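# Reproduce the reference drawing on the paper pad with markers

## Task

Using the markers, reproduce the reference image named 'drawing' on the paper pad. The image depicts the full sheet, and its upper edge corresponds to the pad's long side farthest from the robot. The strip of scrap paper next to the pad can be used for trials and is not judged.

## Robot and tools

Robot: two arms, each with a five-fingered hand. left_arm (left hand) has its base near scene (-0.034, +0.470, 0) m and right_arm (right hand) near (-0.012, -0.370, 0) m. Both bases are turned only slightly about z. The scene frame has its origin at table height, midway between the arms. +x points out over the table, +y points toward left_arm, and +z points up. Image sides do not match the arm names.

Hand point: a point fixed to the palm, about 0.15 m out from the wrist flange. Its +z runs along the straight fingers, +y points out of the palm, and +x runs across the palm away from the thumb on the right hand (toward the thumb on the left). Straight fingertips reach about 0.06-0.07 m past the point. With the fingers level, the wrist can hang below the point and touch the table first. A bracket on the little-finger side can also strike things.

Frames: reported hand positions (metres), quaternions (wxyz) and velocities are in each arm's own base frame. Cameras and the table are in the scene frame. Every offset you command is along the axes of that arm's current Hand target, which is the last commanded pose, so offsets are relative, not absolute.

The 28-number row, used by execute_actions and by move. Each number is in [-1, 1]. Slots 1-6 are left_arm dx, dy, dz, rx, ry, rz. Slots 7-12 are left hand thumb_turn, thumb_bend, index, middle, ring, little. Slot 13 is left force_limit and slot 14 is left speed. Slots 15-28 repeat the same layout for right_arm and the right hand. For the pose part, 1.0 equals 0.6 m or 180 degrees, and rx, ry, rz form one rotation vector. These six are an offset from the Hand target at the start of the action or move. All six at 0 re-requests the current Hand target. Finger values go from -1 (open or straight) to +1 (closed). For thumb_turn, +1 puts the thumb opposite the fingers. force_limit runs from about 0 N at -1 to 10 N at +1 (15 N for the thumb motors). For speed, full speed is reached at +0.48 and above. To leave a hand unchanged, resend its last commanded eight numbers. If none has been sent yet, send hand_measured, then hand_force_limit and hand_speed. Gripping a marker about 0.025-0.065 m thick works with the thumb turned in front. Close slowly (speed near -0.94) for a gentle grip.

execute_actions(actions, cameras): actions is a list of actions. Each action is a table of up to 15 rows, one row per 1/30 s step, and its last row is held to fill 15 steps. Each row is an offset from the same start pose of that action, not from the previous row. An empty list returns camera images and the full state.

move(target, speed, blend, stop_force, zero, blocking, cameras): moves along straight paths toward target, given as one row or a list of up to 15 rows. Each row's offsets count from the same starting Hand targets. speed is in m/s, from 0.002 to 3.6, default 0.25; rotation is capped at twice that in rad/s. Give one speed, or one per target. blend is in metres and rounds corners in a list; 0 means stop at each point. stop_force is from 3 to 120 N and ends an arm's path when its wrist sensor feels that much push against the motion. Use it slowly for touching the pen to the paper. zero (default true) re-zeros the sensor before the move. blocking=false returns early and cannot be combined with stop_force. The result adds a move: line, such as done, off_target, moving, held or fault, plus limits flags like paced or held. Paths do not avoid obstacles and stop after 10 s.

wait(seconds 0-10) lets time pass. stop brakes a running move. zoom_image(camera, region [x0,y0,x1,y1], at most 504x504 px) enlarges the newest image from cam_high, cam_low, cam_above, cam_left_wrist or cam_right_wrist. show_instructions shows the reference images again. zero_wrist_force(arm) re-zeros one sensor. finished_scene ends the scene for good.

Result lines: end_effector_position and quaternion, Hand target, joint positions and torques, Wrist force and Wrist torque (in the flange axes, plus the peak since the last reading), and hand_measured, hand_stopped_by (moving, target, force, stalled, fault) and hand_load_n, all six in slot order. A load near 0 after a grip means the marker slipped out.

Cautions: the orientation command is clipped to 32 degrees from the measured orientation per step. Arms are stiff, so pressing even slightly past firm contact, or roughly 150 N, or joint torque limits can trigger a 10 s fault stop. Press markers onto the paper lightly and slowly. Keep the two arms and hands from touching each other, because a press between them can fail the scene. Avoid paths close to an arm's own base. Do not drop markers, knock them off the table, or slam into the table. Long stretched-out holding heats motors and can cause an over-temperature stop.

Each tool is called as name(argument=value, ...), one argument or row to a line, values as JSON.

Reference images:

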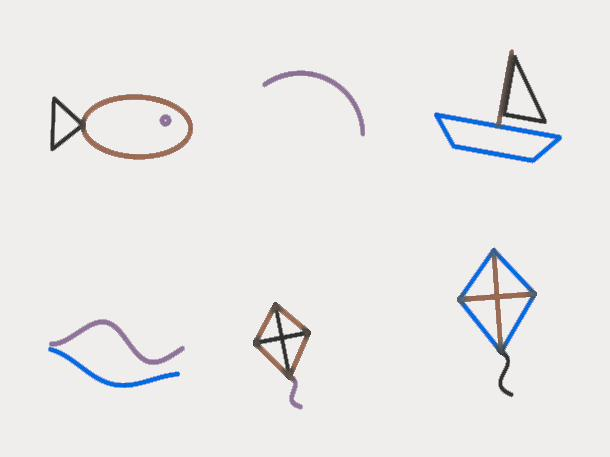

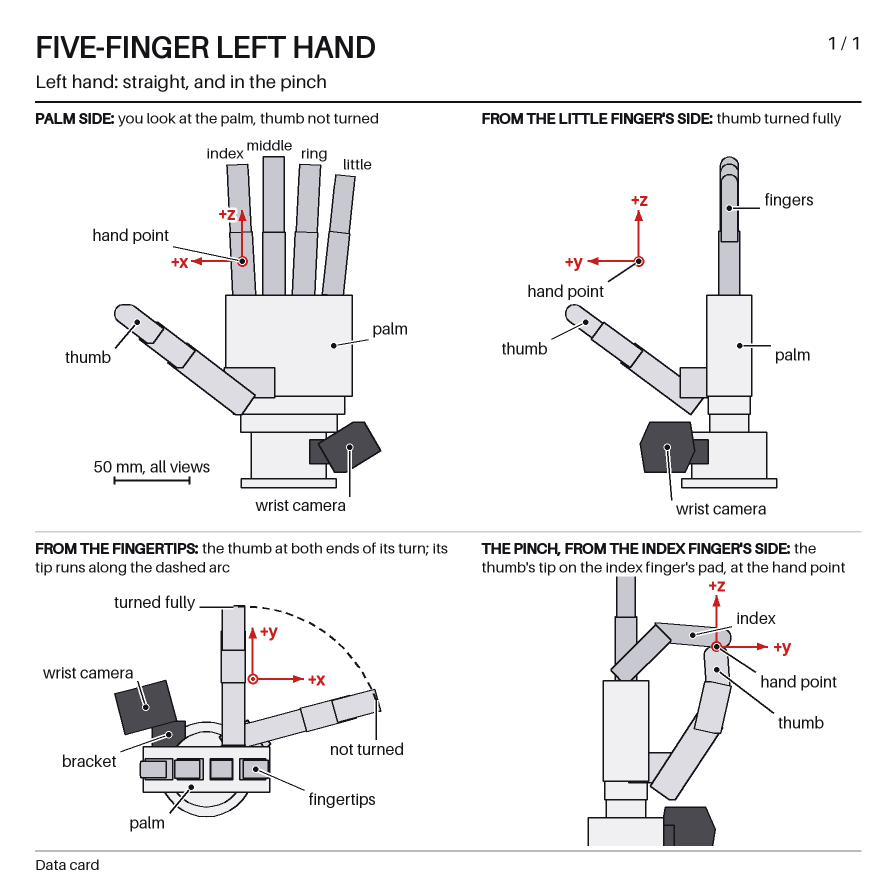

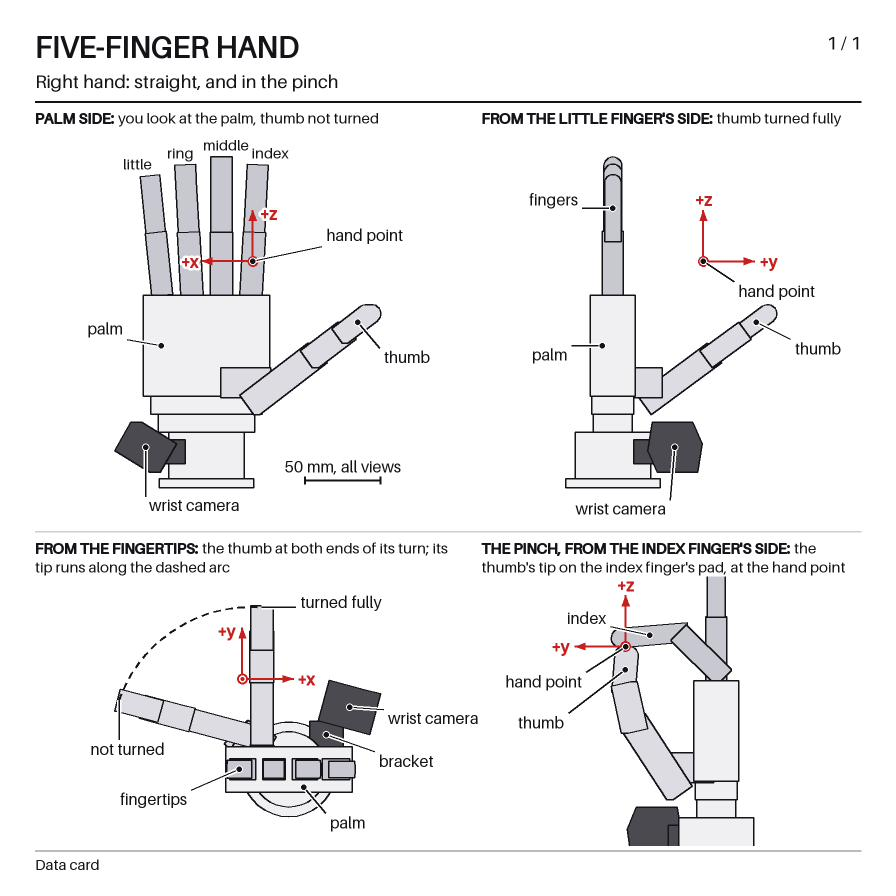

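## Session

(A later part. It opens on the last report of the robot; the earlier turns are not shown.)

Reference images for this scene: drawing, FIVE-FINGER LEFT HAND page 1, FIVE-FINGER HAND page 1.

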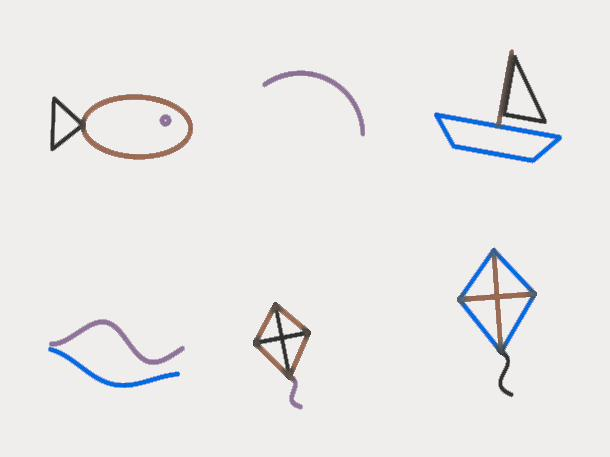

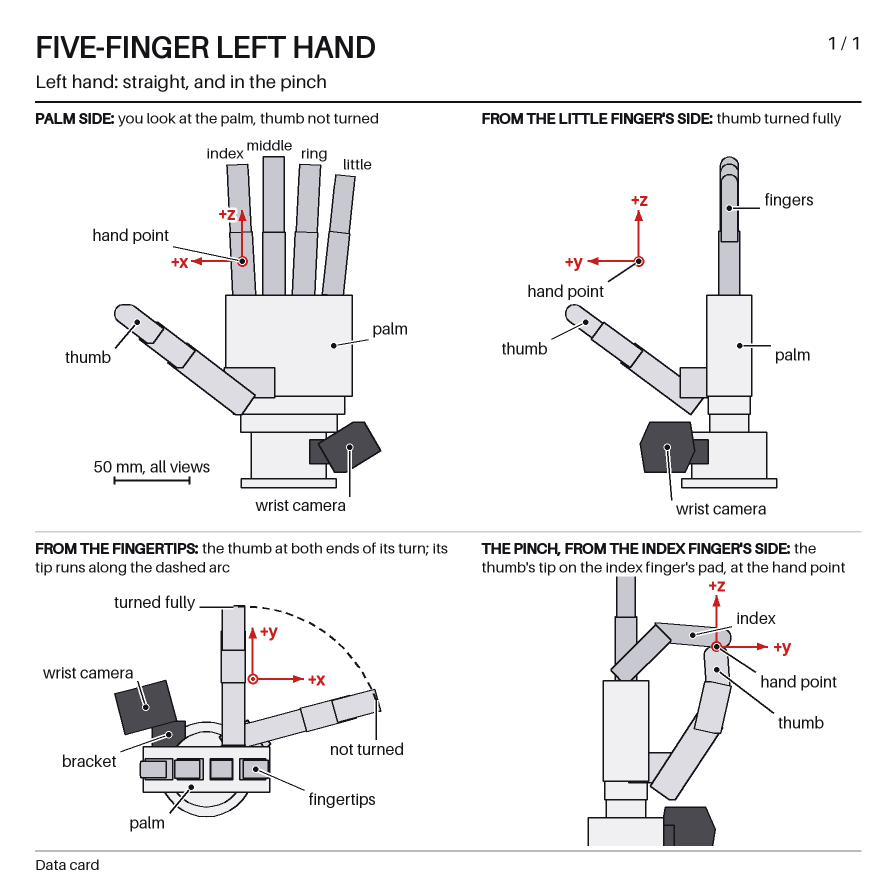

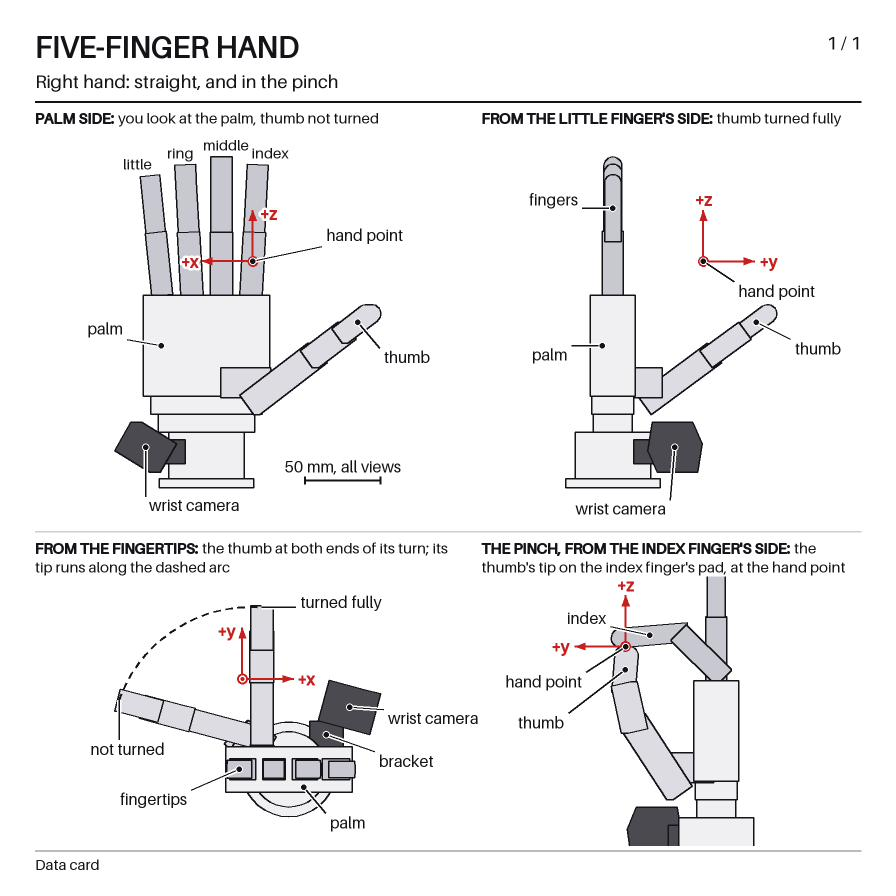

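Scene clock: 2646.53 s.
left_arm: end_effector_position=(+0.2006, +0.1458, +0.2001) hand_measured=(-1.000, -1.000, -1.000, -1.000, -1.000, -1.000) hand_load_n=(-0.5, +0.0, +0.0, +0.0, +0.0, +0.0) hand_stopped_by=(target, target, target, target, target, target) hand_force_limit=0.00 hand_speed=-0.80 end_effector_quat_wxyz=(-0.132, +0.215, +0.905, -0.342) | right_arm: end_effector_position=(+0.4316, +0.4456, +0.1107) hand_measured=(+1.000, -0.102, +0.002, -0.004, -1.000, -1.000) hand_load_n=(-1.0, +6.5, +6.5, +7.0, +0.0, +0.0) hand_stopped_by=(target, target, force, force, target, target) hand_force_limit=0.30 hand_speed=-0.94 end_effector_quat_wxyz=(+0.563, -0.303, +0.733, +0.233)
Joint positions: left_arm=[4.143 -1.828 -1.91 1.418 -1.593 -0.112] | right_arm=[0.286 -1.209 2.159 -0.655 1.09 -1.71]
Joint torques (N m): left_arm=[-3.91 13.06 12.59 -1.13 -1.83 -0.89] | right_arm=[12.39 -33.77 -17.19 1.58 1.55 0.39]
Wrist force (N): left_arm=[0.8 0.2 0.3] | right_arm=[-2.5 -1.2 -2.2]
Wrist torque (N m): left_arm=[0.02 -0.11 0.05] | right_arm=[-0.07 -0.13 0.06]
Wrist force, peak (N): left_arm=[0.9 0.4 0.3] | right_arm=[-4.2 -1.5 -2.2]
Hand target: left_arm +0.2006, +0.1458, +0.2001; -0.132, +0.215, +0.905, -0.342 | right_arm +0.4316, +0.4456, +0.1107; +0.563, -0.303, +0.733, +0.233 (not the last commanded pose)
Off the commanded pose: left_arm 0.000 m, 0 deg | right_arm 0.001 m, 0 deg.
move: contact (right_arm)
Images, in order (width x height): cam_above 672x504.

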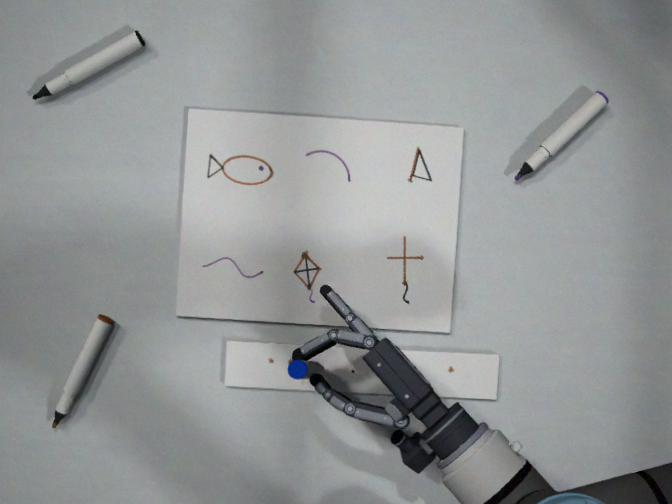

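move(
  target=[
    [0,0,0,0,0,0,-1,-1,-1,-1,-1,-1,0,-0.8,-0.03220,0,-0.00863,0,0,0,1,-0.1,0.35,0.35,-1,-1,0.3,-0.94],
    [0,0,0,0,0,0,-1,-1,-1,-1,-1,-1,0,-0.8,-0.0322,0.25,-0.00863,0,0,0,1,-0.1,0.35,0.35,-1,-1,0.3,-0.94],
  ],
  speed=[0.05,0.2],
  blend=[0.005,0],
  cameras=["cam_above"],
)

Scene clock: 2660.37 s.
left_arm: end_effector_position=(+0.2006, +0.1458, +0.2001) hand_measured=(-1.000, -1.000, -1.000, -1.000, -1.000, -1.000) hand_load_n=(+0.0, +0.0, +0.0, +0.0, +0.0, +0.0) hand_stopped_by=(target, target, target, target, target, target) hand_force_limit=0.00 hand_speed=-0.80 end_effector_quat_wxyz=(-0.132, +0.215, +0.905, -0.342) | right_arm: end_effector_position=(+0.3256, +0.5516, +0.1307) hand_measured=(+1.000, -0.102, +0.002, -0.004, -1.000, -1.000) hand_load_n=(-1.5, +7.0, +6.0, +7.0, +0.0, +0.0) hand_stopped_by=(target, target, force, force, target, target) hand_force_limit=0.30 hand_speed=-0.94 end_effector_quat_wxyz=(+0.563, -0.303, +0.733, +0.233)
Joint positions: left_arm=[4.143 -1.828 -1.91 1.418 -1.593 -0.112] | right_arm=[0.693 -1.243 2.126 -0.621 1.482 -1.594]
Joint torques (N m): left_arm=[-3.32 13.72 12.53 -1.17 -1.83 -0.81] | right_arm=[12.55 -19.89 -19.15 0.65 1.87 1.61]
Wrist force (N): left_arm=[0.8 0.3 0.2] | right_arm=[0.7 -1.2 -2.2]
Wrist torque (N m): left_arm=[0.05 -0.11 0.05] | right_arm=[-0.08 -0.11 0.06]
Wrist force, peak (N): left_arm=[1.0 0.3 0.2] | right_arm=[-2.7 -1.4 -2.2]
Hand target: left_arm +0.2006, +0.1458, +0.2001; -0.132, +0.215, +0.905, -0.342 | right_arm +0.3255, +0.5517, +0.1307; +0.563, -0.303, +0.733, +0.233
Off the commanded pose: left_arm 0.000 m, 0 deg | right_arm 0.000 m, 0 deg.
move: done
Images, in order (width x height): cam_above 672x504.

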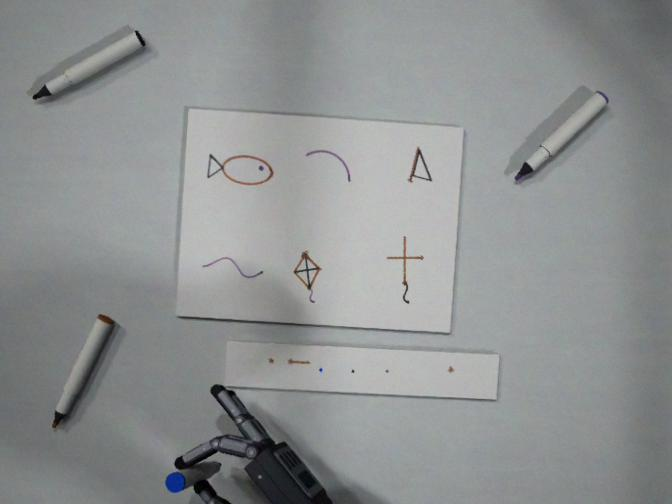

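zoom_image(
  camera="cam_above",
  region=[260, 330, 420, 410],
)

zoom_image(
  camera="cam_above",
  region=[300, 355, 340, 385],
)

Scaled by 3.150 from the camera's 672x504 image, which has a finer 960x720 frame.

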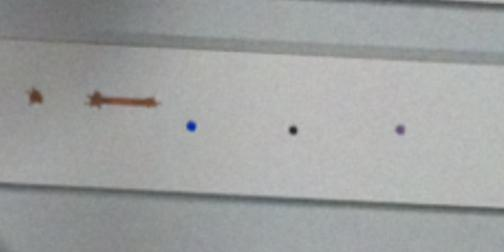

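Scaled by 12.600 from the camera's 672x504 image, which has a finer 960x720 frame.

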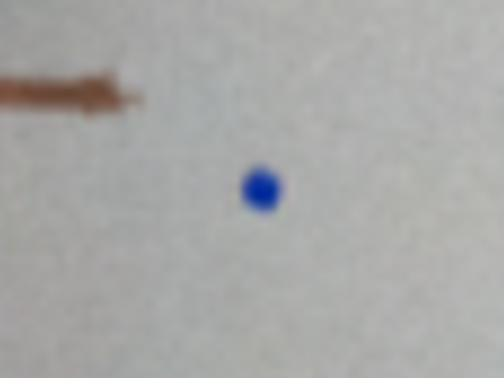

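move(
  target=[
    [0,0,0,0,0,0,-1,-1,-1,-1,-1,-1,0,-0.8,-0.0809,-0.21284,0.27427,0,0,0,1,-0.1,0.35,0.35,-1,-1,0.3,-0.94],
    [0,0,0,0,0,0,-1,-1,-1,-1,-1,-1,0,-0.8,-0.05997,-0.21284,0.27988,0,0,0,1,-0.1,0.35,0.35,-1,-1,0.3,-0.94],
  ],
  speed=[0.2,0.08],
  blend=[0.008,0],
)

Scene clock: 2694.47 s.
left_arm: end_effector_position=(+0.2006, +0.1458, +0.2001) hand_measured=(-1.000, -1.000, -1.000, -1.000, -1.000, -1.000) hand_load_n=(-0.5, +0.0, +0.0, +0.0, +0.0, +0.0) hand_stopped_by=(target, target, target, target, target, target) hand_force_limit=0.00 hand_speed=-0.80 end_effector_quat_wxyz=(-0.132, +0.215, +0.905, -0.342) | right_arm: end_effector_position=(+0.5370, +0.5826, +0.1221) hand_measured=(+1.000, -0.102, +0.002, -0.004, -1.000, -1.000) hand_load_n=(-1.5, +7.0, +6.0, +7.0, +0.0, +0.0) hand_stopped_by=(target, target, force, force, target, target) hand_force_limit=0.30 hand_speed=-0.94 end_effector_quat_wxyz=(+0.563, -0.303, +0.733, +0.233)
Joint positions: left_arm=[4.143 -1.828 -1.91 1.418 -1.593 -0.112] | right_arm=[0.486 -0.936 1.632 -0.424 1.282 -1.65]
Joint torques (N m): left_arm=[-4.93 13.21 12.32 -1.29 -1.97 -0.83] | right_arm=[-13.48 -34.04 -21.74 -2.69 -2.24 -1.3]
Wrist force (N): left_arm=[0.7 0.3 0.3] | right_arm=[0.8 -1.2 -2.2]
Wrist torque (N m): left_arm=[0.03 -0.10 0.05] | right_arm=[-0.09 -0.11 0.14]
Wrist force, peak (N): left_arm=[0.9 0.3 0.2] | right_arm=[1.1 -0.4 -3.0]
Hand target: left_arm +0.2006, +0.1458, +0.2001; -0.132, +0.215, +0.905, -0.342 | right_arm +0.5371, +0.5826, +0.1220; +0.563, -0.303, +0.733, +0.233
Off the commanded pose: left_arm 0.000 m, 0 deg | right_arm 0.000 m, 0 deg.
move: done; blend cut to 0.0065 m at target 1

move(
  target=[0,0,0,0,0,0,-1,-1,-1,-1,-1,-1,0,-0.8,0.01632,0,0.00437,0,0,0,1,-0.1,0.35,0.35,-1,-1,0.3,-0.94],
  speed=0.03,
)

Scene clock: 2698.33 s.
left_arm: end_effector_position=(+0.2006, +0.1458, +0.2001) hand_measured=(-1.000, -1.000, -1.000, -1.000, -1.000, -1.000) hand_load_n=(+0.0, +0.0, +0.0, +0.0, -0.5, +0.0) hand_stopped_by=(target, target, target, target, target, target) hand_force_limit=0.00 hand_speed=-0.80 end_effector_quat_wxyz=(-0.132, +0.215, +0.905, -0.342) | right_arm: end_effector_position=(+0.5371, +0.5826, +0.1120) hand_measured=(+1.000, -0.102, +0.002, -0.004, -1.000, -1.000) hand_load_n=(-1.5, +7.0, +6.0, +7.0, +0.0, +0.0) hand_stopped_by=(target, target, force, force, target, target) hand_force_limit=0.30 hand_speed=-0.94 end_effector_quat_wxyz=(+0.563, -0.303, +0.733, +0.233)
Joint positions: left_arm=[4.143 -1.828 -1.91 1.418 -1.593 -0.112] | right_arm=[0.486 -0.92 1.637 -0.444 1.282 -1.65]
Joint torques (N m): left_arm=[-4.87 12.96 12.61 -1.21 -2.02 -0.8] | right_arm=[-11.92 -34.76 -8.11 -2.97 -1.95 -0.81]
Wrist force (N): left_arm=[0.7 0.2 0.1] | right_arm=[1.0 -1.1 -2.1]
Wrist torque (N m): left_arm=[0.03 -0.10 0.05] | right_arm=[-0.06 -0.14 0.15]
Wrist force, peak (N): left_arm=[0.9 0.2 0.3] | right_arm=[0.9 -1.3 -2.4]
Hand target: left_arm +0.2006, +0.1458, +0.2001; -0.132, +0.215, +0.905, -0.342 | right_arm +0.5371, +0.5826, +0.1119; +0.563, -0.303, +0.733, +0.233
Off the commanded pose: left_arm 0.000 m, 0 deg | right_arm 0.000 m, 0 deg.
move: done

move(
  target=[0,0,0,0,0,0,-1,-1,-1,-1,-1,-1,0,-0.8,0.00483,0,0.00129,0,0,0,1,-0.1,0.35,0.35,-1,-1,0.3,-0.94],
  speed=0.004,
  stop_force=3,
)

Scene clock: 2703.07 s.
left_arm: end_effector_position=(+0.2006, +0.1458, +0.2001) hand_measured=(-1.000, -1.000, -1.000, -1.000, -1.000, -1.000) hand_load_n=(-0.5, +0.0, +0.0, +0.0, -0.5, +0.0) hand_stopped_by=(target, target, target, target, target, target) hand_force_limit=0.00 hand_speed=-0.80 end_effector_quat_wxyz=(-0.132, +0.215, +0.905, -0.342) | right_arm: end_effector_position=(+0.5371, +0.5826, +0.1113) hand_measured=(+1.000, -0.102, +0.002, -0.004, -1.000, -1.000) hand_load_n=(-0.5, +7.0, +6.0, +7.0, +0.0, +0.0) hand_stopped_by=(target, target, force, force, target, target) hand_force_limit=0.30 hand_speed=-0.94 end_effector_quat_wxyz=(+0.563, -0.303, +0.733, +0.233)
Joint positions: left_arm=[4.143 -1.828 -1.91 1.418 -1.593 -0.112] | right_arm=[0.486 -0.919 1.638 -0.446 1.282 -1.65]
Joint torques (N m): left_arm=[-5.16 13.08 11.9 -1.22 -1.99 -0.71] | right_arm=[1.14 -46.79 -19.52 1.75 1.13 1.03]
Wrist force (N): left_arm=[0.8 0.1 0.3] | right_arm=[-3.0 -1.3 -2.0]
Wrist torque (N m): left_arm=[0.00 -0.11 0.06] | right_arm=[-0.09 -0.17 0.15]
Wrist force, peak (N): left_arm=[1.0 0.0 0.2] | right_arm=[-3.8 -1.2 -2.2]
Hand target: left_arm +0.2006, +0.1458, +0.2001; -0.132, +0.215, +0.905, -0.342 | right_arm +0.5371, +0.5826, +0.1113; +0.563, -0.303, +0.733, +0.233 (not the last commanded pose)
Off the commanded pose: left_arm 0.000 m, 0 deg | right_arm 0.002 m, 0 deg.
move: contact (right_arm)

move(
  target=[
    [0,0,0,0,0,0,-1,-1,-1,-1,-1,-1,0,-0.8,-0.000724,0,-0.000194,0,0,0,1,-0.1,0.35,0.35,-1,-1,0.3,-0.94],
    [0,0,0,0,0,0,-1,-1,-1,-1,-1,-1,0,-0.8,0.001449,-0.00345,-0.008177,0,0,0,1,-0.1,0.35,0.35,-1,-1,0.3,-0.94],
    [0,0,0,0,0,0,-1,-1,-1,-1,-1,-1,0,-0.8,0.004547,-0.005689,-0.019555,0,0,0,1,-0.1,0.35,0.35,-1,-1,0.3,-0.94],
    [0,0,0,0,0,0,-1,-1,-1,-1,-1,-1,0,-0.8,0.008108,-0.007321,-0.032631,0,0,0,1,-0.1,0.35,0.35,-1,-1,0.3,-0.94],
    [0,0,0,0,0,0,-1,-1,-1,-1,-1,-1,0,-0.8,0.011207,-0.00956,-0.04401,0,0,0,1,-0.1,0.35,0.35,-1,-1,0.3,-0.94],
    [0,0,0,0,0,0,-1,-1,-1,-1,-1,-1,0,-0.8,0.014001,-0.014164,-0.054275,0,0,0,1,-0.1,0.35,0.35,-1,-1,0.3,-0.94],
    [0,0,0,0,0,0,-1,-1,-1,-1,-1,-1,0,-0.8,0.016259,-0.020848,-0.062572,0,0,0,1,-0.1,0.35,0.35,-1,-1,0.3,-0.94],
    [0,0,0,0,0,0,-1,-1,-1,-1,-1,-1,0,-0.8,0.018369,-0.030479,-0.07033,0,0,0,1,-0.1,0.35,0.35,-1,-1,0.3,-0.94],
    [0,0,0,0,0,0,-1,-1,-1,-1,-1,-1,0,-0.8,0.019863,-0.041311,-0.075828,0,0,0,1,-0.1,0.35,0.35,-1,-1,0.3,-0.94],
    [0,0,0,0,0,0,-1,-1,-1,-1,-1,-1,0,-0.8,0.021355,-0.050967,-0.081314,0,0,0,1,-0.1,0.35,0.35,-1,-1,0.3,-0.94],
    [0,0,0,0,0,0,-1,-1,-1,-1,-1,-1,0,-0.8,0.023076,-0.059731,-0.087644,0,0,0,1,-0.1,0.35,0.35,-1,-1,0.3,-0.94],
  ],
  speed=0.025,
  blend=[0,0.001,0.001,0.001,0.001,0.001,0.001,0.001,0.001,0.001,0],
)

Scene clock: 2733.00 s.
left_arm: end_effector_position=(+0.2006, +0.1458, +0.2001) hand_measured=(-1.000, -1.000, -1.000, -1.000, -1.000, -1.000) hand_load_n=(+0.0, +0.0, +0.0, +0.0, +0.0, -0.5) hand_stopped_by=(target, target, target, target, target, target) hand_force_limit=0.00 hand_speed=-0.80 end_effector_quat_wxyz=(-0.132, +0.215, +0.905, -0.342) | right_arm: end_effector_position=(+0.5240, +0.5190, +0.1115) hand_measured=(+1.000, -0.102, +0.002, -0.004, -1.000, -1.000) hand_load_n=(-1.5, +7.0, +6.0, +6.5, +0.0, +0.0) hand_stopped_by=(target, target, force, force, target, target) hand_force_limit=0.30 hand_speed=-0.94 end_effector_quat_wxyz=(+0.563, -0.303, +0.733, +0.233)
Joint positions: left_arm=[4.143 -1.828 -1.91 1.418 -1.593 -0.112] | right_arm=[0.381 -1.008 1.803 -0.512 1.181 -1.68]
Joint torques (N m): left_arm=[-4.44 14.02 11.36 -1.31 -2.13 -0.87] | right_arm=[-13.38 -45.19 -7.18 -2.4 -2.24 -1.27]
Wrist force (N): left_arm=[0.7 0.2 0.1] | right_arm=[0.3 -0.9 -2.5]
Wrist torque (N m): left_arm=[0.03 -0.11 0.05] | right_arm=[-0.06 -0.15 0.18]
Wrist force, peak (N): left_arm=[1.0 0.3 0.2] | right_arm=[-3.1 -1.3 -2.4]
Hand target: left_arm +0.2006, +0.1458, +0.2001; -0.132, +0.215, +0.905, -0.342 | right_arm +0.5240, +0.5189, +0.1115; +0.563, -0.303, +0.733, +0.233
Off the commanded pose: left_arm 0.000 m, 0 deg | right_arm 0.000 m, 0 deg.
move: done

move(
  target=[
    [0,0,0,0,0,0,-1,-1,-1,-1,-1,-1,0,-0.8,-0.0161,0,-0.00431,0,0,0,1,-0.1,0.35,0.35,-1,-1,0.3,-0.94],
    [0,0,0,0,0,0,-1,-1,-1,-1,-1,-1,0,-0.8,0.01398,-0.2578,-0.1159,0,0,0,1,-0.1,0.35,0.35,-1,-1,0.3,-0.94],
  ],
  speed=[0.06,0.15],
  blend=[0.002,0],
  cameras=["cam_above"],
)

zoom_image(
  camera="cam_above",
  region=[176, 230, 376, 330],
)

Scene clock: 2745.50 s.
left_arm: end_effector_position=(+0.2006, +0.1458, +0.2001) hand_measured=(-1.000, -1.000, -1.000, -1.000, -1.000, -1.000) hand_load_n=(-0.5, +0.0, +0.0, +0.0, +0.0, +0.0) hand_stopped_by=(target, target, target, target, target, target) hand_force_limit=0.00 hand_speed=-0.80 end_effector_quat_wxyz=(-0.132, +0.215, +0.905, -0.342) | right_arm: end_effector_position=(+0.5843, +0.3606, +0.1213) hand_measured=(+1.000, -0.102, +0.002, -0.004, -1.000, -1.000) hand_load_n=(-1.5, +7.0, +6.0, +7.0, +0.0, +0.0) hand_stopped_by=(target, target, force, force, target, target) hand_force_limit=0.30 hand_speed=-0.94 end_effector_quat_wxyz=(+0.563, -0.303, +0.733, +0.233)
Joint positions: left_arm=[4.143 -1.828 -1.91 1.418 -1.593 -0.112] | right_arm=[0.018 -1.045 1.842 -0.441 0.836 -1.814]
Joint torques (N m): left_arm=[-5.49 13.11 12.24 -1.2 -2.08 -0.85] | right_arm=[-12.11 -28.38 -19.81 1.49 -2.49 -1.18]
Wrist force (N): left_arm=[0.6 0.2 0.1] | right_arm=[0.8 -1.4 -2.1]
Wrist torque (N m): left_arm=[0.03 -0.10 0.04] | right_arm=[-0.13 -0.11 0.14]
Wrist force, peak (N): left_arm=[1.0 0.2 0.2] | right_arm=[1.0 -2.3 -2.8]
Hand target: left_arm +0.2006, +0.1458, +0.2001; -0.132, +0.215, +0.905, -0.342 | right_arm +0.5843, +0.3604, +0.1213; +0.563, -0.303, +0.733, +0.233
Off the commanded pose: left_arm 0.000 m, 0 deg | right_arm 0.000 m, 0 deg.
move: done
Images, in order (width x height): cam_above 672x504.

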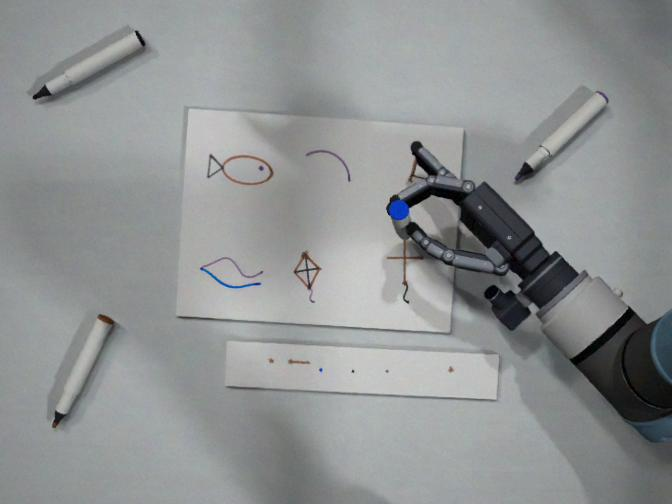

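Scaled by 2.520 from the camera's 672x504 image, which has a finer 960x720 frame.

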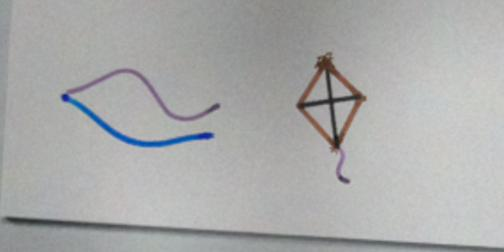

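zoom_image(
  camera="cam_above",
  region=[196, 250, 276, 300],
)

Scaled by 6.300 from the camera's 672x504 image, which has a finer 960x720 frame.

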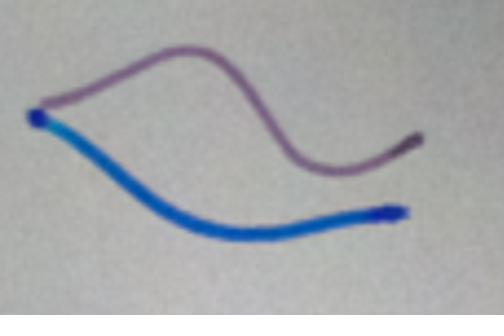

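move(
  target=[
    [0,0,0,0,0,0,-1,-1,-1,-1,-1,-1,0,-0.8,0.016275,0,0.00436,0,0,0,1,-0.1,0.35,0.35,-1,-1,0.3,-0.94],
    [0,0,0,0,0,0,-1,-1,-1,-1,-1,-1,0,-0.8,0.029416,0.002256,-0.043886,0,0,0,1,-0.1,0.35,0.35,-1,-1,0.3,-0.94],
    [0,0,0,0,0,0,-1,-1,-1,-1,-1,-1,0,-0.8,0.033003,0.056535,-0.056998,0,0,0,1,-0.1,0.35,0.35,-1,-1,0.3,-0.94],
    [0,0,0,0,0,0,-1,-1,-1,-1,-1,-1,0,-0.8,0.018482,0.04893,-0.003692,0,0,0,1,-0.1,0.35,0.35,-1,-1,0.3,-0.94],
    [0,0,0,0,0,0,-1,-1,-1,-1,-1,-1,0,-0.8,0.016275,0,0.00436,0,0,0,1,-0.1,0.35,0.35,-1,-1,0.3,-0.94],
  ],
  speed=[0.03,0.025,0.025,0.025,0.025],
)

Scene clock: 2772.27 s.
left_arm: end_effector_position=(+0.2006, +0.1458, +0.2001) hand_measured=(-1.000, -1.000, -1.000, -1.000, -1.000, -1.000) hand_load_n=(+0.0, +0.0, +0.0, +0.0, +0.0, -0.5) hand_stopped_by=(target, target, target, target, target, target) hand_force_limit=0.00 hand_speed=-0.80 end_effector_quat_wxyz=(-0.132, +0.215, +0.905, -0.342) | right_arm: end_effector_position=(+0.5842, +0.3605, +0.1112) hand_measured=(+1.000, -0.102, +0.002, -0.004, -1.000, -1.000) hand_load_n=(-0.5, +6.5, +6.0, +6.5, +0.0, +0.0) hand_stopped_by=(target, target, force, force, target, target) hand_force_limit=0.30 hand_speed=-0.94 end_effector_quat_wxyz=(+0.563, -0.303, +0.733, +0.233)
Joint positions: left_arm=[4.143 -1.828 -1.91 1.418 -1.593 -0.112] | right_arm=[0.018 -1.027 1.847 -0.464 0.836 -1.814]
Joint torques (N m): left_arm=[-4.56 12.9 11.41 -1.22 -1.96 -0.78] | right_arm=[-14.03 -26.96 -19.68 1.41 -2.47 -1.32]
Wrist force (N): left_arm=[0.8 0.1 0.4] | right_arm=[0.5 -1.1 -2.4]
Wrist torque (N m): left_arm=[0.01 -0.11 0.05] | right_arm=[-0.10 -0.12 0.17]
Wrist force, peak (N): left_arm=[1.0 0.3 0.3] | right_arm=[0.1 -1.6 -2.8]
Hand target: left_arm +0.2006, +0.1458, +0.2001; -0.132, +0.215, +0.905, -0.342 | right_arm +0.5843, +0.3604, +0.1112; +0.563, -0.303, +0.733, +0.233
Off the commanded pose: left_arm 0.000 m, 0 deg | right_arm 0.000 m, 0 deg.
move: done

move(
  target=[
    [0,0,0,0,0,0,-1,-1,-1,-1,-1,-1,0,-0.8,-0.0161,0,-0.00431,0,0,0,1,-0.1,0.35,0.35,-1,-1,0.3,-0.94],
    [0,0,0,0,0,0,-1,-1,-1,-1,-1,-1,0,-0.8,-0.04606,-0.04632,0.10491,0,0,0,1,-0.1,0.35,0.35,-1,-1,0.3,-0.94],
  ],
  speed=[0.06,0.15],
  blend=[0.002,0],
  cameras=["cam_above"],
)

zoom_image(
  camera="cam_above",
  region=[340, 190, 460, 310],
)

Scene clock: 2786.97 s.
left_arm: end_effector_position=(+0.2006, +0.1458, +0.2001) hand_measured=(-1.000, -1.000, -1.000, -1.000, -1.000, -1.000) hand_load_n=(-0.5, +0.0, +0.0, +0.0, +0.0, +0.0) hand_stopped_by=(target, target, target, target, target, target) hand_force_limit=0.00 hand_speed=-0.80 end_effector_quat_wxyz=(-0.132, +0.215, +0.905, -0.342) | right_arm: end_effector_position=(+0.6520, +0.3888, +0.1216) hand_measured=(+1.000, -0.102, +0.002, -0.004, -1.000, -1.000) hand_load_n=(-1.5, +6.5, +5.5, +7.0, +0.0, +0.0) hand_stopped_by=(target, target, force, force, target, target) hand_force_limit=0.30 hand_speed=-0.94 end_effector_quat_wxyz=(+0.563, -0.303, +0.733, +0.233)
Joint positions: left_arm=[4.143 -1.828 -1.91 1.418 -1.593 -0.112] | right_arm=[0.07 -0.916 1.604 -0.348 0.884 -1.791]
Joint torques (N m): left_arm=[-3.99 13.64 12.05 -1.05 -2.22 -0.85] | right_arm=[12.32 -35.79 -21.9 1.19 1.3 -0.52]
Wrist force (N): left_arm=[0.6 0.2 0.1] | right_arm=[1.1 -1.1 -2.5]
Wrist torque (N m): left_arm=[0.04 -0.10 0.04] | right_arm=[-0.06 -0.15 0.09]
Wrist force, peak (N): left_arm=[1.1 0.4 0.2] | right_arm=[0.8 -1.0 -3.2]
Hand target: left_arm +0.2006, +0.1458, +0.2001; -0.132, +0.215, +0.905, -0.342 | right_arm +0.6520, +0.3888, +0.1216; +0.563, -0.303, +0.733, +0.233
Off the commanded pose: left_arm 0.000 m, 0 deg | right_arm 0.000 m, 0 deg.
move: done
Images, in order (width x height): cam_above 672x504.

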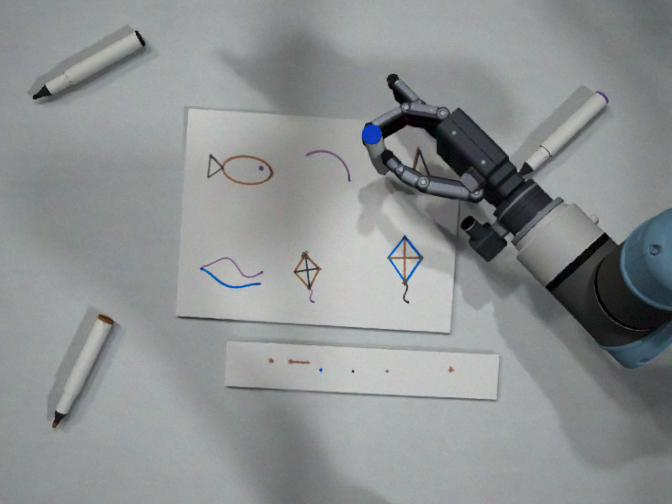

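Scaled by 4.200 from the camera's 672x504 image, which has a finer 960x720 frame.

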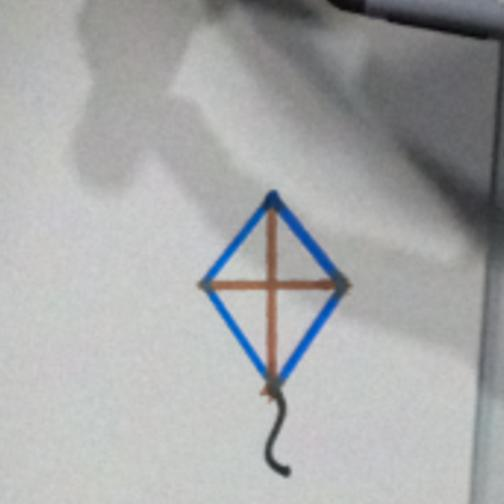

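move(
  target=[
    [0,0,0,0,0,0,-1,-1,-1,-1,-1,-1,0,-0.8,0.0165,0,0.00442,0,0,0,1,-0.1,0.35,0.35,-1,-1,0.3,-0.94],
    [0,0,0,0,0,0,-1,-1,-1,-1,-1,-1,0,-0.8,0.039369,-0.058588,-0.079613,0,0,0,1,-0.1,0.35,0.35,-1,-1,0.3,-0.94],
    [0,0,0,0,0,0,-1,-1,-1,-1,-1,-1,0,-0.8,0.03853,-0.029782,-0.076499,0,0,0,1,-0.1,0.35,0.35,-1,-1,0.3,-0.94],
    [0,0,0,0,0,0,-1,-1,-1,-1,-1,-1,0,-0.8,0.02406,0.007933,-0.023329,0,0,0,1,-0.1,0.35,0.35,-1,-1,0.3,-0.94],
    [0,0,0,0,0,0,-1,-1,-1,-1,-1,-1,0,-0.8,0.0165,0,0.00442,0,0,0,1,-0.1,0.35,0.35,-1,-1,0.3,-0.94],
  ],
  speed=[0.03,0.025,0.025,0.025,0.025],
)

Scene clock: 2815.03 s.
left_arm: end_effector_position=(+0.2006, +0.1458, +0.2001) hand_measured=(-1.000, -1.000, -1.000, -1.000, -1.000, -1.000) hand_load_n=(+0.0, +0.5, +0.0, +0.0, +0.0, +0.0) hand_stopped_by=(target, target, target, target, target, target) hand_force_limit=0.00 hand_speed=-0.80 end_effector_quat_wxyz=(-0.132, +0.215, +0.905, -0.342) | right_arm: end_effector_position=(+0.6520, +0.3888, +0.1114) hand_measured=(+1.000, -0.102, +0.002, -0.004, -1.000, -1.000) hand_load_n=(-0.5, +6.5, +5.5, +7.0, +0.0, +0.0) hand_stopped_by=(target, target, force, force, target, target) hand_force_limit=0.30 hand_speed=-0.94 end_effector_quat_wxyz=(+0.563, -0.303, +0.733, +0.233)
Joint positions: left_arm=[4.143 -1.828 -1.91 1.418 -1.593 -0.112] | right_arm=[0.07 -0.9 1.609 -0.369 0.884 -1.791]
Joint torques (N m): left_arm=[-3.39 13.4 11.82 -1.35 -2.27 -0.9] | right_arm=[12.15 -34.55 -20.87 0.97 1.37 1.62]
Wrist force (N): left_arm=[0.9 0.3 0.1] | right_arm=[0.7 -1.2 -2.6]
Wrist torque (N m): left_arm=[0.04 -0.14 0.06] | right_arm=[-0.09 -0.14 0.09]
Wrist force, peak (N): left_arm=[1.0 0.2 0.4] | right_arm=[-2.1 -1.4 -2.5]
Hand target: left_arm +0.2006, +0.1458, +0.2001; -0.132, +0.215, +0.905, -0.342 | right_arm +0.6520, +0.3888, +0.1114; +0.563, -0.303, +0.733, +0.233
Off the commanded pose: left_arm 0.000 m, 0 deg | right_arm 0.000 m, 0 deg.
move: done

move(
  target=[
    [0,0,0,0,0,0,-1,-1,-1,-1,-1,-1,0,-0.8,-0.0322,0,-0.00863,0,0,0,1,-0.1,0.35,0.35,-1,-1,0.3,-0.94],
    [0,0,0,0,0,0,-1,-1,-1,-1,-1,-1,0,-0.8,-0.14264,0,-0.03822,0,0,0,1,-0.1,0.35,0.35,-1,-1,0.3,-0.94],
    [0,0,0,0,0,0,-1,-1,-1,-1,-1,-1,0,-0.8,0.01656,-0.14944,-0.37476,0.0218,-0.0218,-0.4997,1,-0.1,0.35,0.35,-1,-1,0.3,-0.94],
  ],
  speed=[0.08,0.2,0.25],
  blend=[0.005,0.02,0],
  cameras=["cam_above"],
)

zoom_image(
  camera="cam_above",
  region=[176, 100, 476, 340],
)

Scene clock: 2848.63 s.
left_arm: end_effector_position=(+0.2006, +0.1458, +0.2001) hand_measured=(-1.000, -1.000, -1.000, -1.000, -1.000, -1.000) hand_load_n=(+0.0, +0.0, +0.0, -0.5, +0.0, +0.0) hand_stopped_by=(target, target, target, target, target, target) hand_force_limit=0.00 hand_speed=-0.80 end_effector_quat_wxyz=(-0.132, +0.215, +0.905, -0.342) | right_arm: end_effector_position=(+0.5600, +0.1700, +0.1598) hand_measured=(+1.000, -0.102, +0.002, -0.004, -1.000, -1.000) hand_load_n=(-0.5, +6.5, +4.5, +7.0, +0.0, +0.0) hand_stopped_by=(target, target, force, force, target, target) hand_force_limit=0.30 hand_speed=-0.94 end_effector_quat_wxyz=(-0.594, +0.707, -0.293, +0.246)
Joint positions: left_arm=[4.143 -1.828 -1.91 1.418 -1.593 -0.112] | right_arm=[-0.372 -1.313 1.908 -0.183 0.447 -3.517]
Joint torques (N m): left_arm=[-4.3 13.9 11.63 -1.26 -2.06 -0.75] | right_arm=[-13.37 -19.63 -22.12 2.04 -2.65 -1.1]
Wrist force (N): left_arm=[0.8 0.4 0.3] | right_arm=[-0.1 0.0 -2.9]
Wrist torque (N m): left_arm=[0.05 -0.12 0.05] | right_arm=[0.20 -0.01 -0.05]
Wrist force, peak (N): left_arm=[1.0 0.2 0.4] | right_arm=[0.7 -1.2 -3.0]
Hand target: left_arm +0.2006, +0.1458, +0.2001; -0.132, +0.215, +0.905, -0.342 | right_arm +0.5600, +0.1700, +0.1598; -0.594, +0.708, -0.293, +0.246
Off the commanded pose: left_arm 0.000 m, 0 deg | right_arm 0.000 m, 0 deg.
move: done
Images, in order (width x height): cam_above 672x504.

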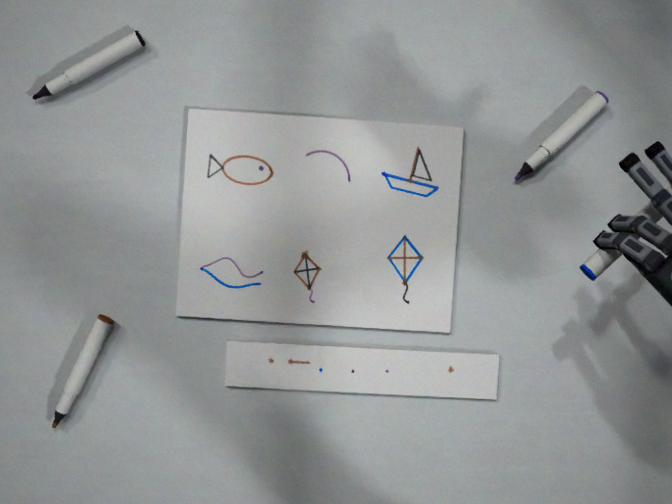

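Scaled by 1.680 from the camera's 672x504 image, which has a finer 960x720 frame.

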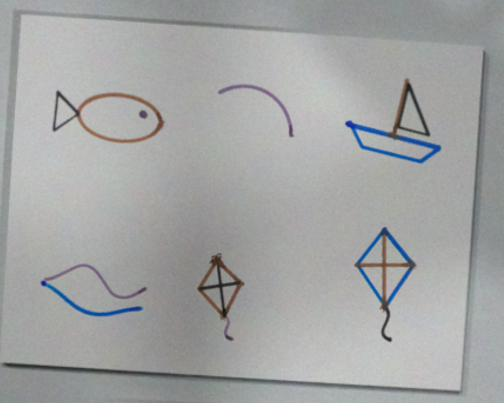

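zoom_image(
  camera="cam_above",
  region=[370, 135, 450, 205],
)

zoom_image(
  camera="cam_above",
  region=[196, 140, 286, 200],
)

zoom_image(
  camera="cam_above",
  region=[280, 135, 370, 195],
)

zoom_image(
  camera="cam_above",
  region=[280, 240, 350, 310],
)

Scaled by 6.300 from the camera's 672x504 image, which has a finer 960x720 frame.

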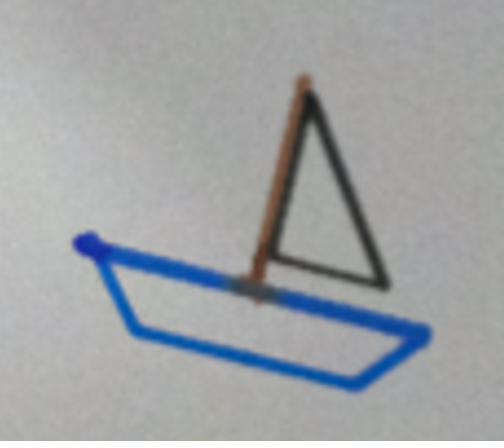

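Scaled by 5.600 from the camera's 672x504 image, which has a finer 960x720 frame.

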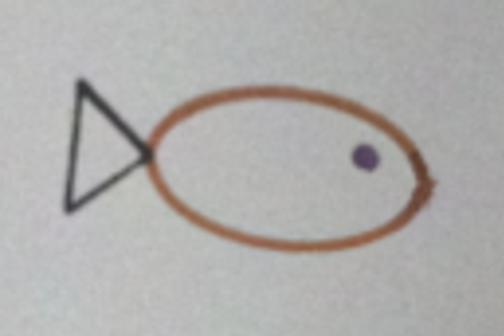

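Scaled by 5.600 from the camera's 672x504 image, which has a finer 960x720 frame.

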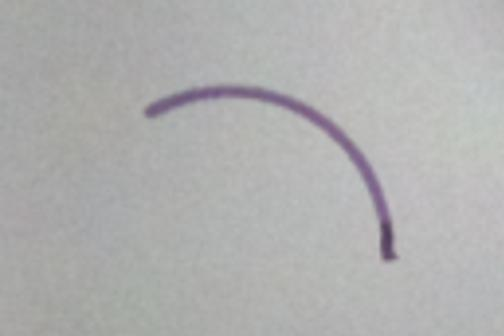

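Scaled by 7.200 from the camera's 672x504 image, which has a finer 960x720 frame.

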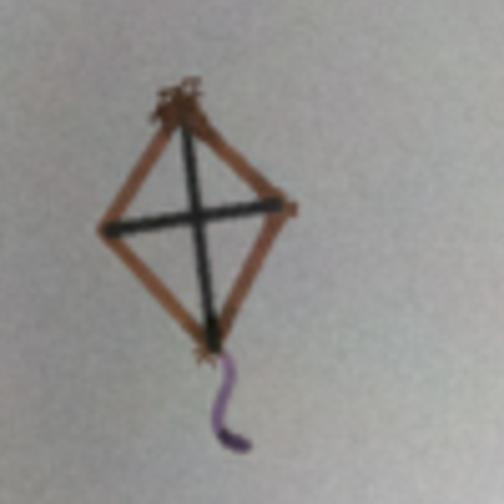

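move(
  target=[0,0,0,0,0,0,-1,-1,-1,-1,-1,-1,0,-0.8,0,0.19696,0.03473,0,0,0,1,-0.1,0.35,0.35,-1,-1,0.3,-0.94],
  speed=0.15,
)

move(
  target=[0,0,0,0,0,0,-1,-1,-1,-1,-1,-1,0,-0.8,0,0.04596,0.0081,0,0,0,1,-0.1,0.35,0.35,-1,-1,0.3,-0.94],
  speed=0.008,
  stop_force=3,
  cameras=["cam_above","cam_high"],
)

Scene clock: 2860.70 s.
left_arm: end_effector_position=(+0.2006, +0.1458, +0.2001) hand_measured=(-1.000, -1.000, -1.000, -1.000, -1.000, -1.000) hand_load_n=(-0.5, +0.0, -0.5, +0.0, +0.0, +0.0) hand_stopped_by=(target, target, target, target, target, target) hand_force_limit=0.00 hand_speed=-0.80 end_effector_quat_wxyz=(-0.132, +0.215, +0.905, -0.342) | right_arm: end_effector_position=(+0.5600, +0.1701, +0.0399) hand_measured=(+1.000, -0.102, +0.002, -0.004, -1.000, -1.000) hand_load_n=(-0.5, +6.5, +4.5, +7.0, +0.0, +0.0) hand_stopped_by=(target, target, force, force, target, target) hand_force_limit=0.30 hand_speed=-0.94 end_effector_quat_wxyz=(-0.594, +0.708, -0.293, +0.246)
Joint positions: left_arm=[4.143 -1.828 -1.91 1.418 -1.593 -0.112] | right_arm=[-0.372 -1.105 2.01 -0.493 0.447 -3.517]
Joint torques (N m): left_arm=[-4.08 13.71 12.51 -1.27 -2.21 -0.77] | right_arm=[12.38 -23.54 -4.42 -1.53 1.26 1.52]
Wrist force (N): left_arm=[0.7 0.1 0.2] | right_arm=[-0.4 0.0 -3.0]
Wrist torque (N m): left_arm=[0.01 -0.12 0.05] | right_arm=[0.21 0.03 -0.14]
Wrist force, peak (N): left_arm=[1.0 0.3 0.2] | right_arm=[-0.3 -1.0 -3.1]
Hand target: left_arm +0.2006, +0.1458, +0.2001; -0.132, +0.215, +0.905, -0.342 | right_arm +0.5600, +0.1701, +0.0398; -0.594, +0.708, -0.293, +0.246
Off the commanded pose: left_arm 0.000 m, 0 deg | right_arm 0.000 m, 0 deg.
move: done

Scene clock: 2864.80 s.
left_arm: end_effector_position=(+0.2006, +0.1458, +0.2001) hand_measured=(-1.000, -1.000, -1.000, -1.000, -1.000, -1.000) hand_load_n=(+0.0, +0.0, +0.0, +0.0, +0.0, +0.0) hand_stopped_by=(target, target, target, target, target, target) hand_force_limit=0.00 hand_speed=-0.80 end_effector_quat_wxyz=(-0.132, +0.215, +0.905, -0.342) | right_arm: end_effector_position=(+0.5600, +0.1701, +0.0173) hand_measured=(+1.000, -0.102, +0.002, -0.004, -1.000, -1.000) hand_load_n=(-0.5, +5.5, +5.5, +7.0, +0.0, +0.0) hand_stopped_by=(target, target, force, force, target, target) hand_force_limit=0.30 hand_speed=-0.94 end_effector_quat_wxyz=(-0.594, +0.708, -0.293, +0.246)
Joint positions: left_arm=[4.143 -1.828 -1.91 1.418 -1.593 -0.112] | right_arm=[-0.372 -1.058 2.019 -0.549 0.447 -3.517]
Joint torques (N m): left_arm=[-4.17 13.94 11.94 -1.25 -2.12 -0.89] | right_arm=[12.62 -39.04 -16.4 1.85 0.98 0.31]
Wrist force (N): left_arm=[0.8 0.3 0.3] | right_arm=[-0.5 -1.5 -3.1]
Wrist torque (N m): left_arm=[0.03 -0.11 0.05] | right_arm=[0.15 0.01 -0.11]
Wrist force, peak (N): left_arm=[1.0 0.3 0.4] | right_arm=[0.3 -3.0 -3.1]
Hand target: left_arm +0.2006, +0.1458, +0.2001; -0.132, +0.215, +0.905, -0.342 | right_arm +0.5600, +0.1701, +0.0173; -0.594, +0.708, -0.293, +0.246 (not the last commanded pose)
Off the commanded pose: left_arm 0.000 m, 0 deg | right_arm 0.005 m, 0 deg.
move: contact (right_arm)
Images, in order (width x height): cam_high 672x504, cam_above 672x504.

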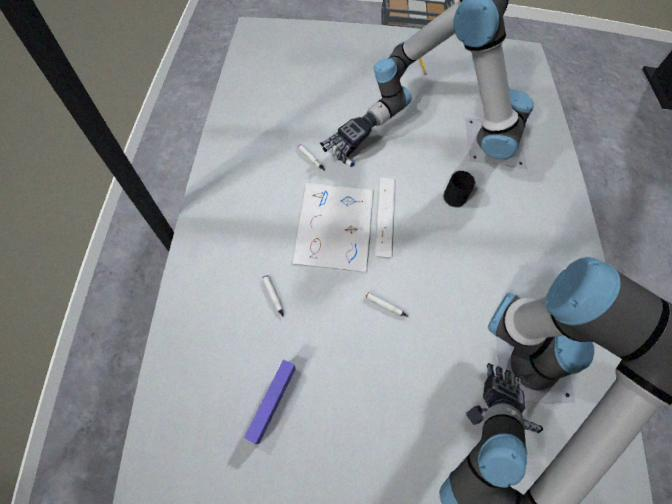

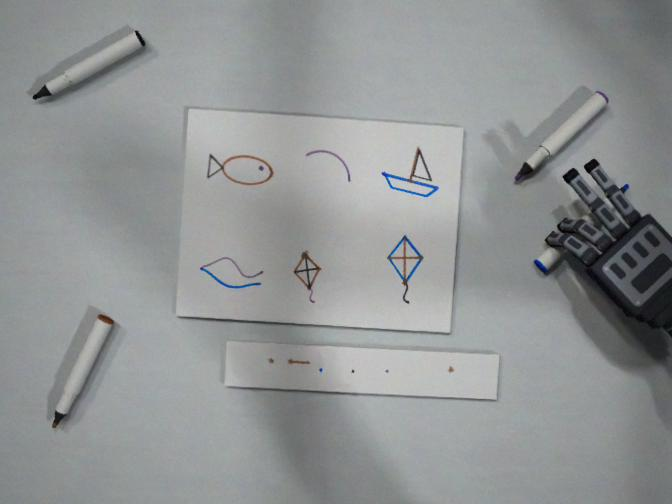

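move(
  target=[0,0,0,0,0,0,-1,-1,-1,-1,-1,-1,0,-0.8,0,0,0,0,0,0,1,-0.1,-0.35,-0.35,-1,-1,0.3,-0.8],
)

move(
  target=[
    [0,0,0,0,0,0,-1,-1,-1,-1,-1,-1,0,-0.8,0,0.001447,-0.00821,0,0,0,1,-0.1,-0.35,-0.35,-1,-1,0.3,-0.8],
    [0,0,0,0,0,0,-1,-1,-1,-1,-1,-1,0,-0.8,0,-0.1627,-0.03715,0,0,0,1,-0.1,-0.35,-0.35,-1,-1,0.3,-0.8],
  ],
  speed=[0.02,0.12],
  cameras=["cam_above","cam_high"],
)

Scene clock: 2870.87 s.
left_arm: end_effector_position=(+0.2006, +0.1458, +0.2001) hand_measured=(-1.000, -1.000, -1.000, -1.000, -1.000, -1.000) hand_load_n=(+0.0, -0.5, +0.0, +0.0, +0.0, +0.0) hand_stopped_by=(target, target, target, target, target, target) hand_force_limit=0.00 hand_speed=-0.80 end_effector_quat_wxyz=(-0.132, +0.215, +0.905, -0.342) | right_arm: end_effector_position=(+0.5600, +0.1701, +0.0173) hand_measured=(+1.000, -0.100, -0.350, -0.350, -1.000, -1.000) hand_load_n=(+0.0, +0.5, +0.0, +0.0, +0.0, +0.0) hand_stopped_by=(target, target, target, target, target, target) hand_force_limit=0.30 hand_speed=-0.80 end_effector_quat_wxyz=(-0.594, +0.708, -0.293, +0.246)
Joint positions: left_arm=[4.143 -1.828 -1.91 1.418 -1.593 -0.112] | right_arm=[-0.372 -1.058 2.019 -0.549 0.447 -3.517]
Joint torques (N m): left_arm=[-3.94 13.41 12.43 -1.25 -2.05 -0.89] | right_arm=[12.48 -39.4 -16.26 0.82 0.67 -0.71]
Wrist force (N): left_arm=[0.9 0.3 0.1] | right_arm=[-0.3 0.0 -2.8]
Wrist torque (N m): left_arm=[0.05 -0.13 0.05] | right_arm=[0.22 0.01 -0.13]
Wrist force, peak (N): left_arm=[0.9 0.3 0.5] | right_arm=[-0.5 -1.5 -3.3]
Hand target: left_arm +0.2006, +0.1458, +0.2001; -0.132, +0.215, +0.905, -0.342 | right_arm +0.5600, +0.1701, +0.0173; -0.594, +0.708, -0.293, +0.246
Off the commanded pose: left_arm 0.000 m, 0 deg | right_arm 0.000 m, 0 deg.
move: done

Scene clock: 2873.00 s.
left_arm: end_effector_position=(+0.2006, +0.1458, +0.2001) hand_measured=(-1.000, -1.000, -1.000, -1.000, -1.000, -1.000) hand_load_n=(-0.5, +0.0, +0.0, +0.0, +0.0, +0.0) hand_stopped_by=(target, target, target, target, target, target) hand_force_limit=0.00 hand_speed=-0.80 end_effector_quat_wxyz=(-0.132, +0.215, +0.905, -0.342) | right_arm: end_effector_position=(+0.5565, +0.1665, +0.1172) hand_measured=(+1.000, -0.100, -0.350, -0.350, -1.000, -1.000) hand_load_n=(+0.0, +0.0, +0.0, +0.0, +0.0, +0.0) hand_stopped_by=(target, target, target, target, target, target) hand_force_limit=0.30 hand_speed=-0.80 end_effector_quat_wxyz=(-0.594, +0.708, -0.293, +0.246)
Joint positions: left_arm=[4.143 -1.828 -1.91 1.418 -1.593 -0.112] | right_arm=[-0.383 -1.252 1.962 -0.287 0.436 -3.528]
Joint torques (N m): left_arm=[-3.91 13.03 12.1 -1.37 -2.32 -0.9] | right_arm=[-13.05 -36.44 -20.76 2.08 -2.61 -1.36]
Wrist force (N): left_arm=[0.4 0.4 0.3] | right_arm=[0.0 -0.2 -2.8]
Wrist torque (N m): left_arm=[0.05 -0.06 0.02] | right_arm=[0.18 -0.03 -0.05]
Wrist force, peak (N): left_arm=[1.0 0.2 0.3] | right_arm=[-0.2 -0.2 -3.1]
Hand target: left_arm +0.2006, +0.1458, +0.2001; -0.132, +0.215, +0.905, -0.342 | right_arm +0.5565, +0.1665, +0.1173; -0.594, +0.708, -0.293, +0.246
Off the commanded pose: left_arm 0.000 m, 0 deg | right_arm 0.000 m, 0 deg.
move: done
Images, in order (width x height): cam_high 672x504, cam_above 672x504.

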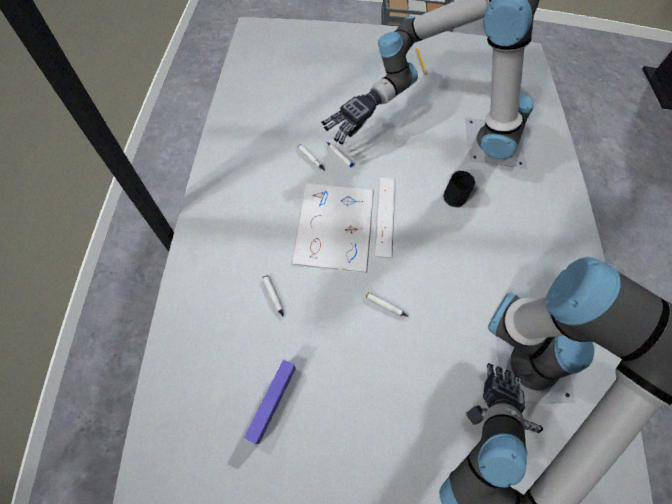

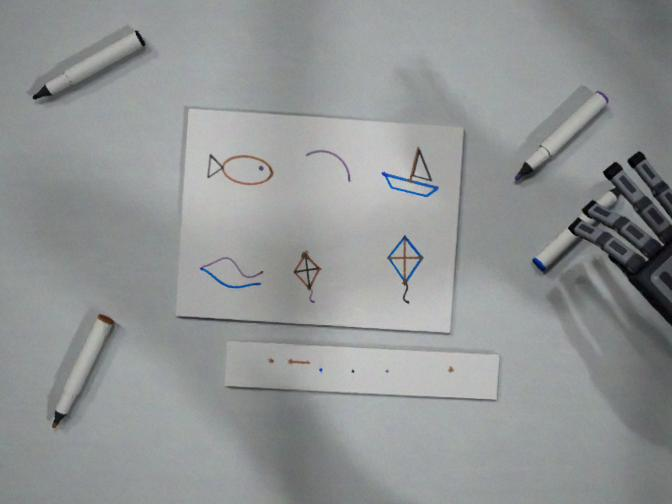

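finished_scene(
  scene=1,
)

The scene is finished.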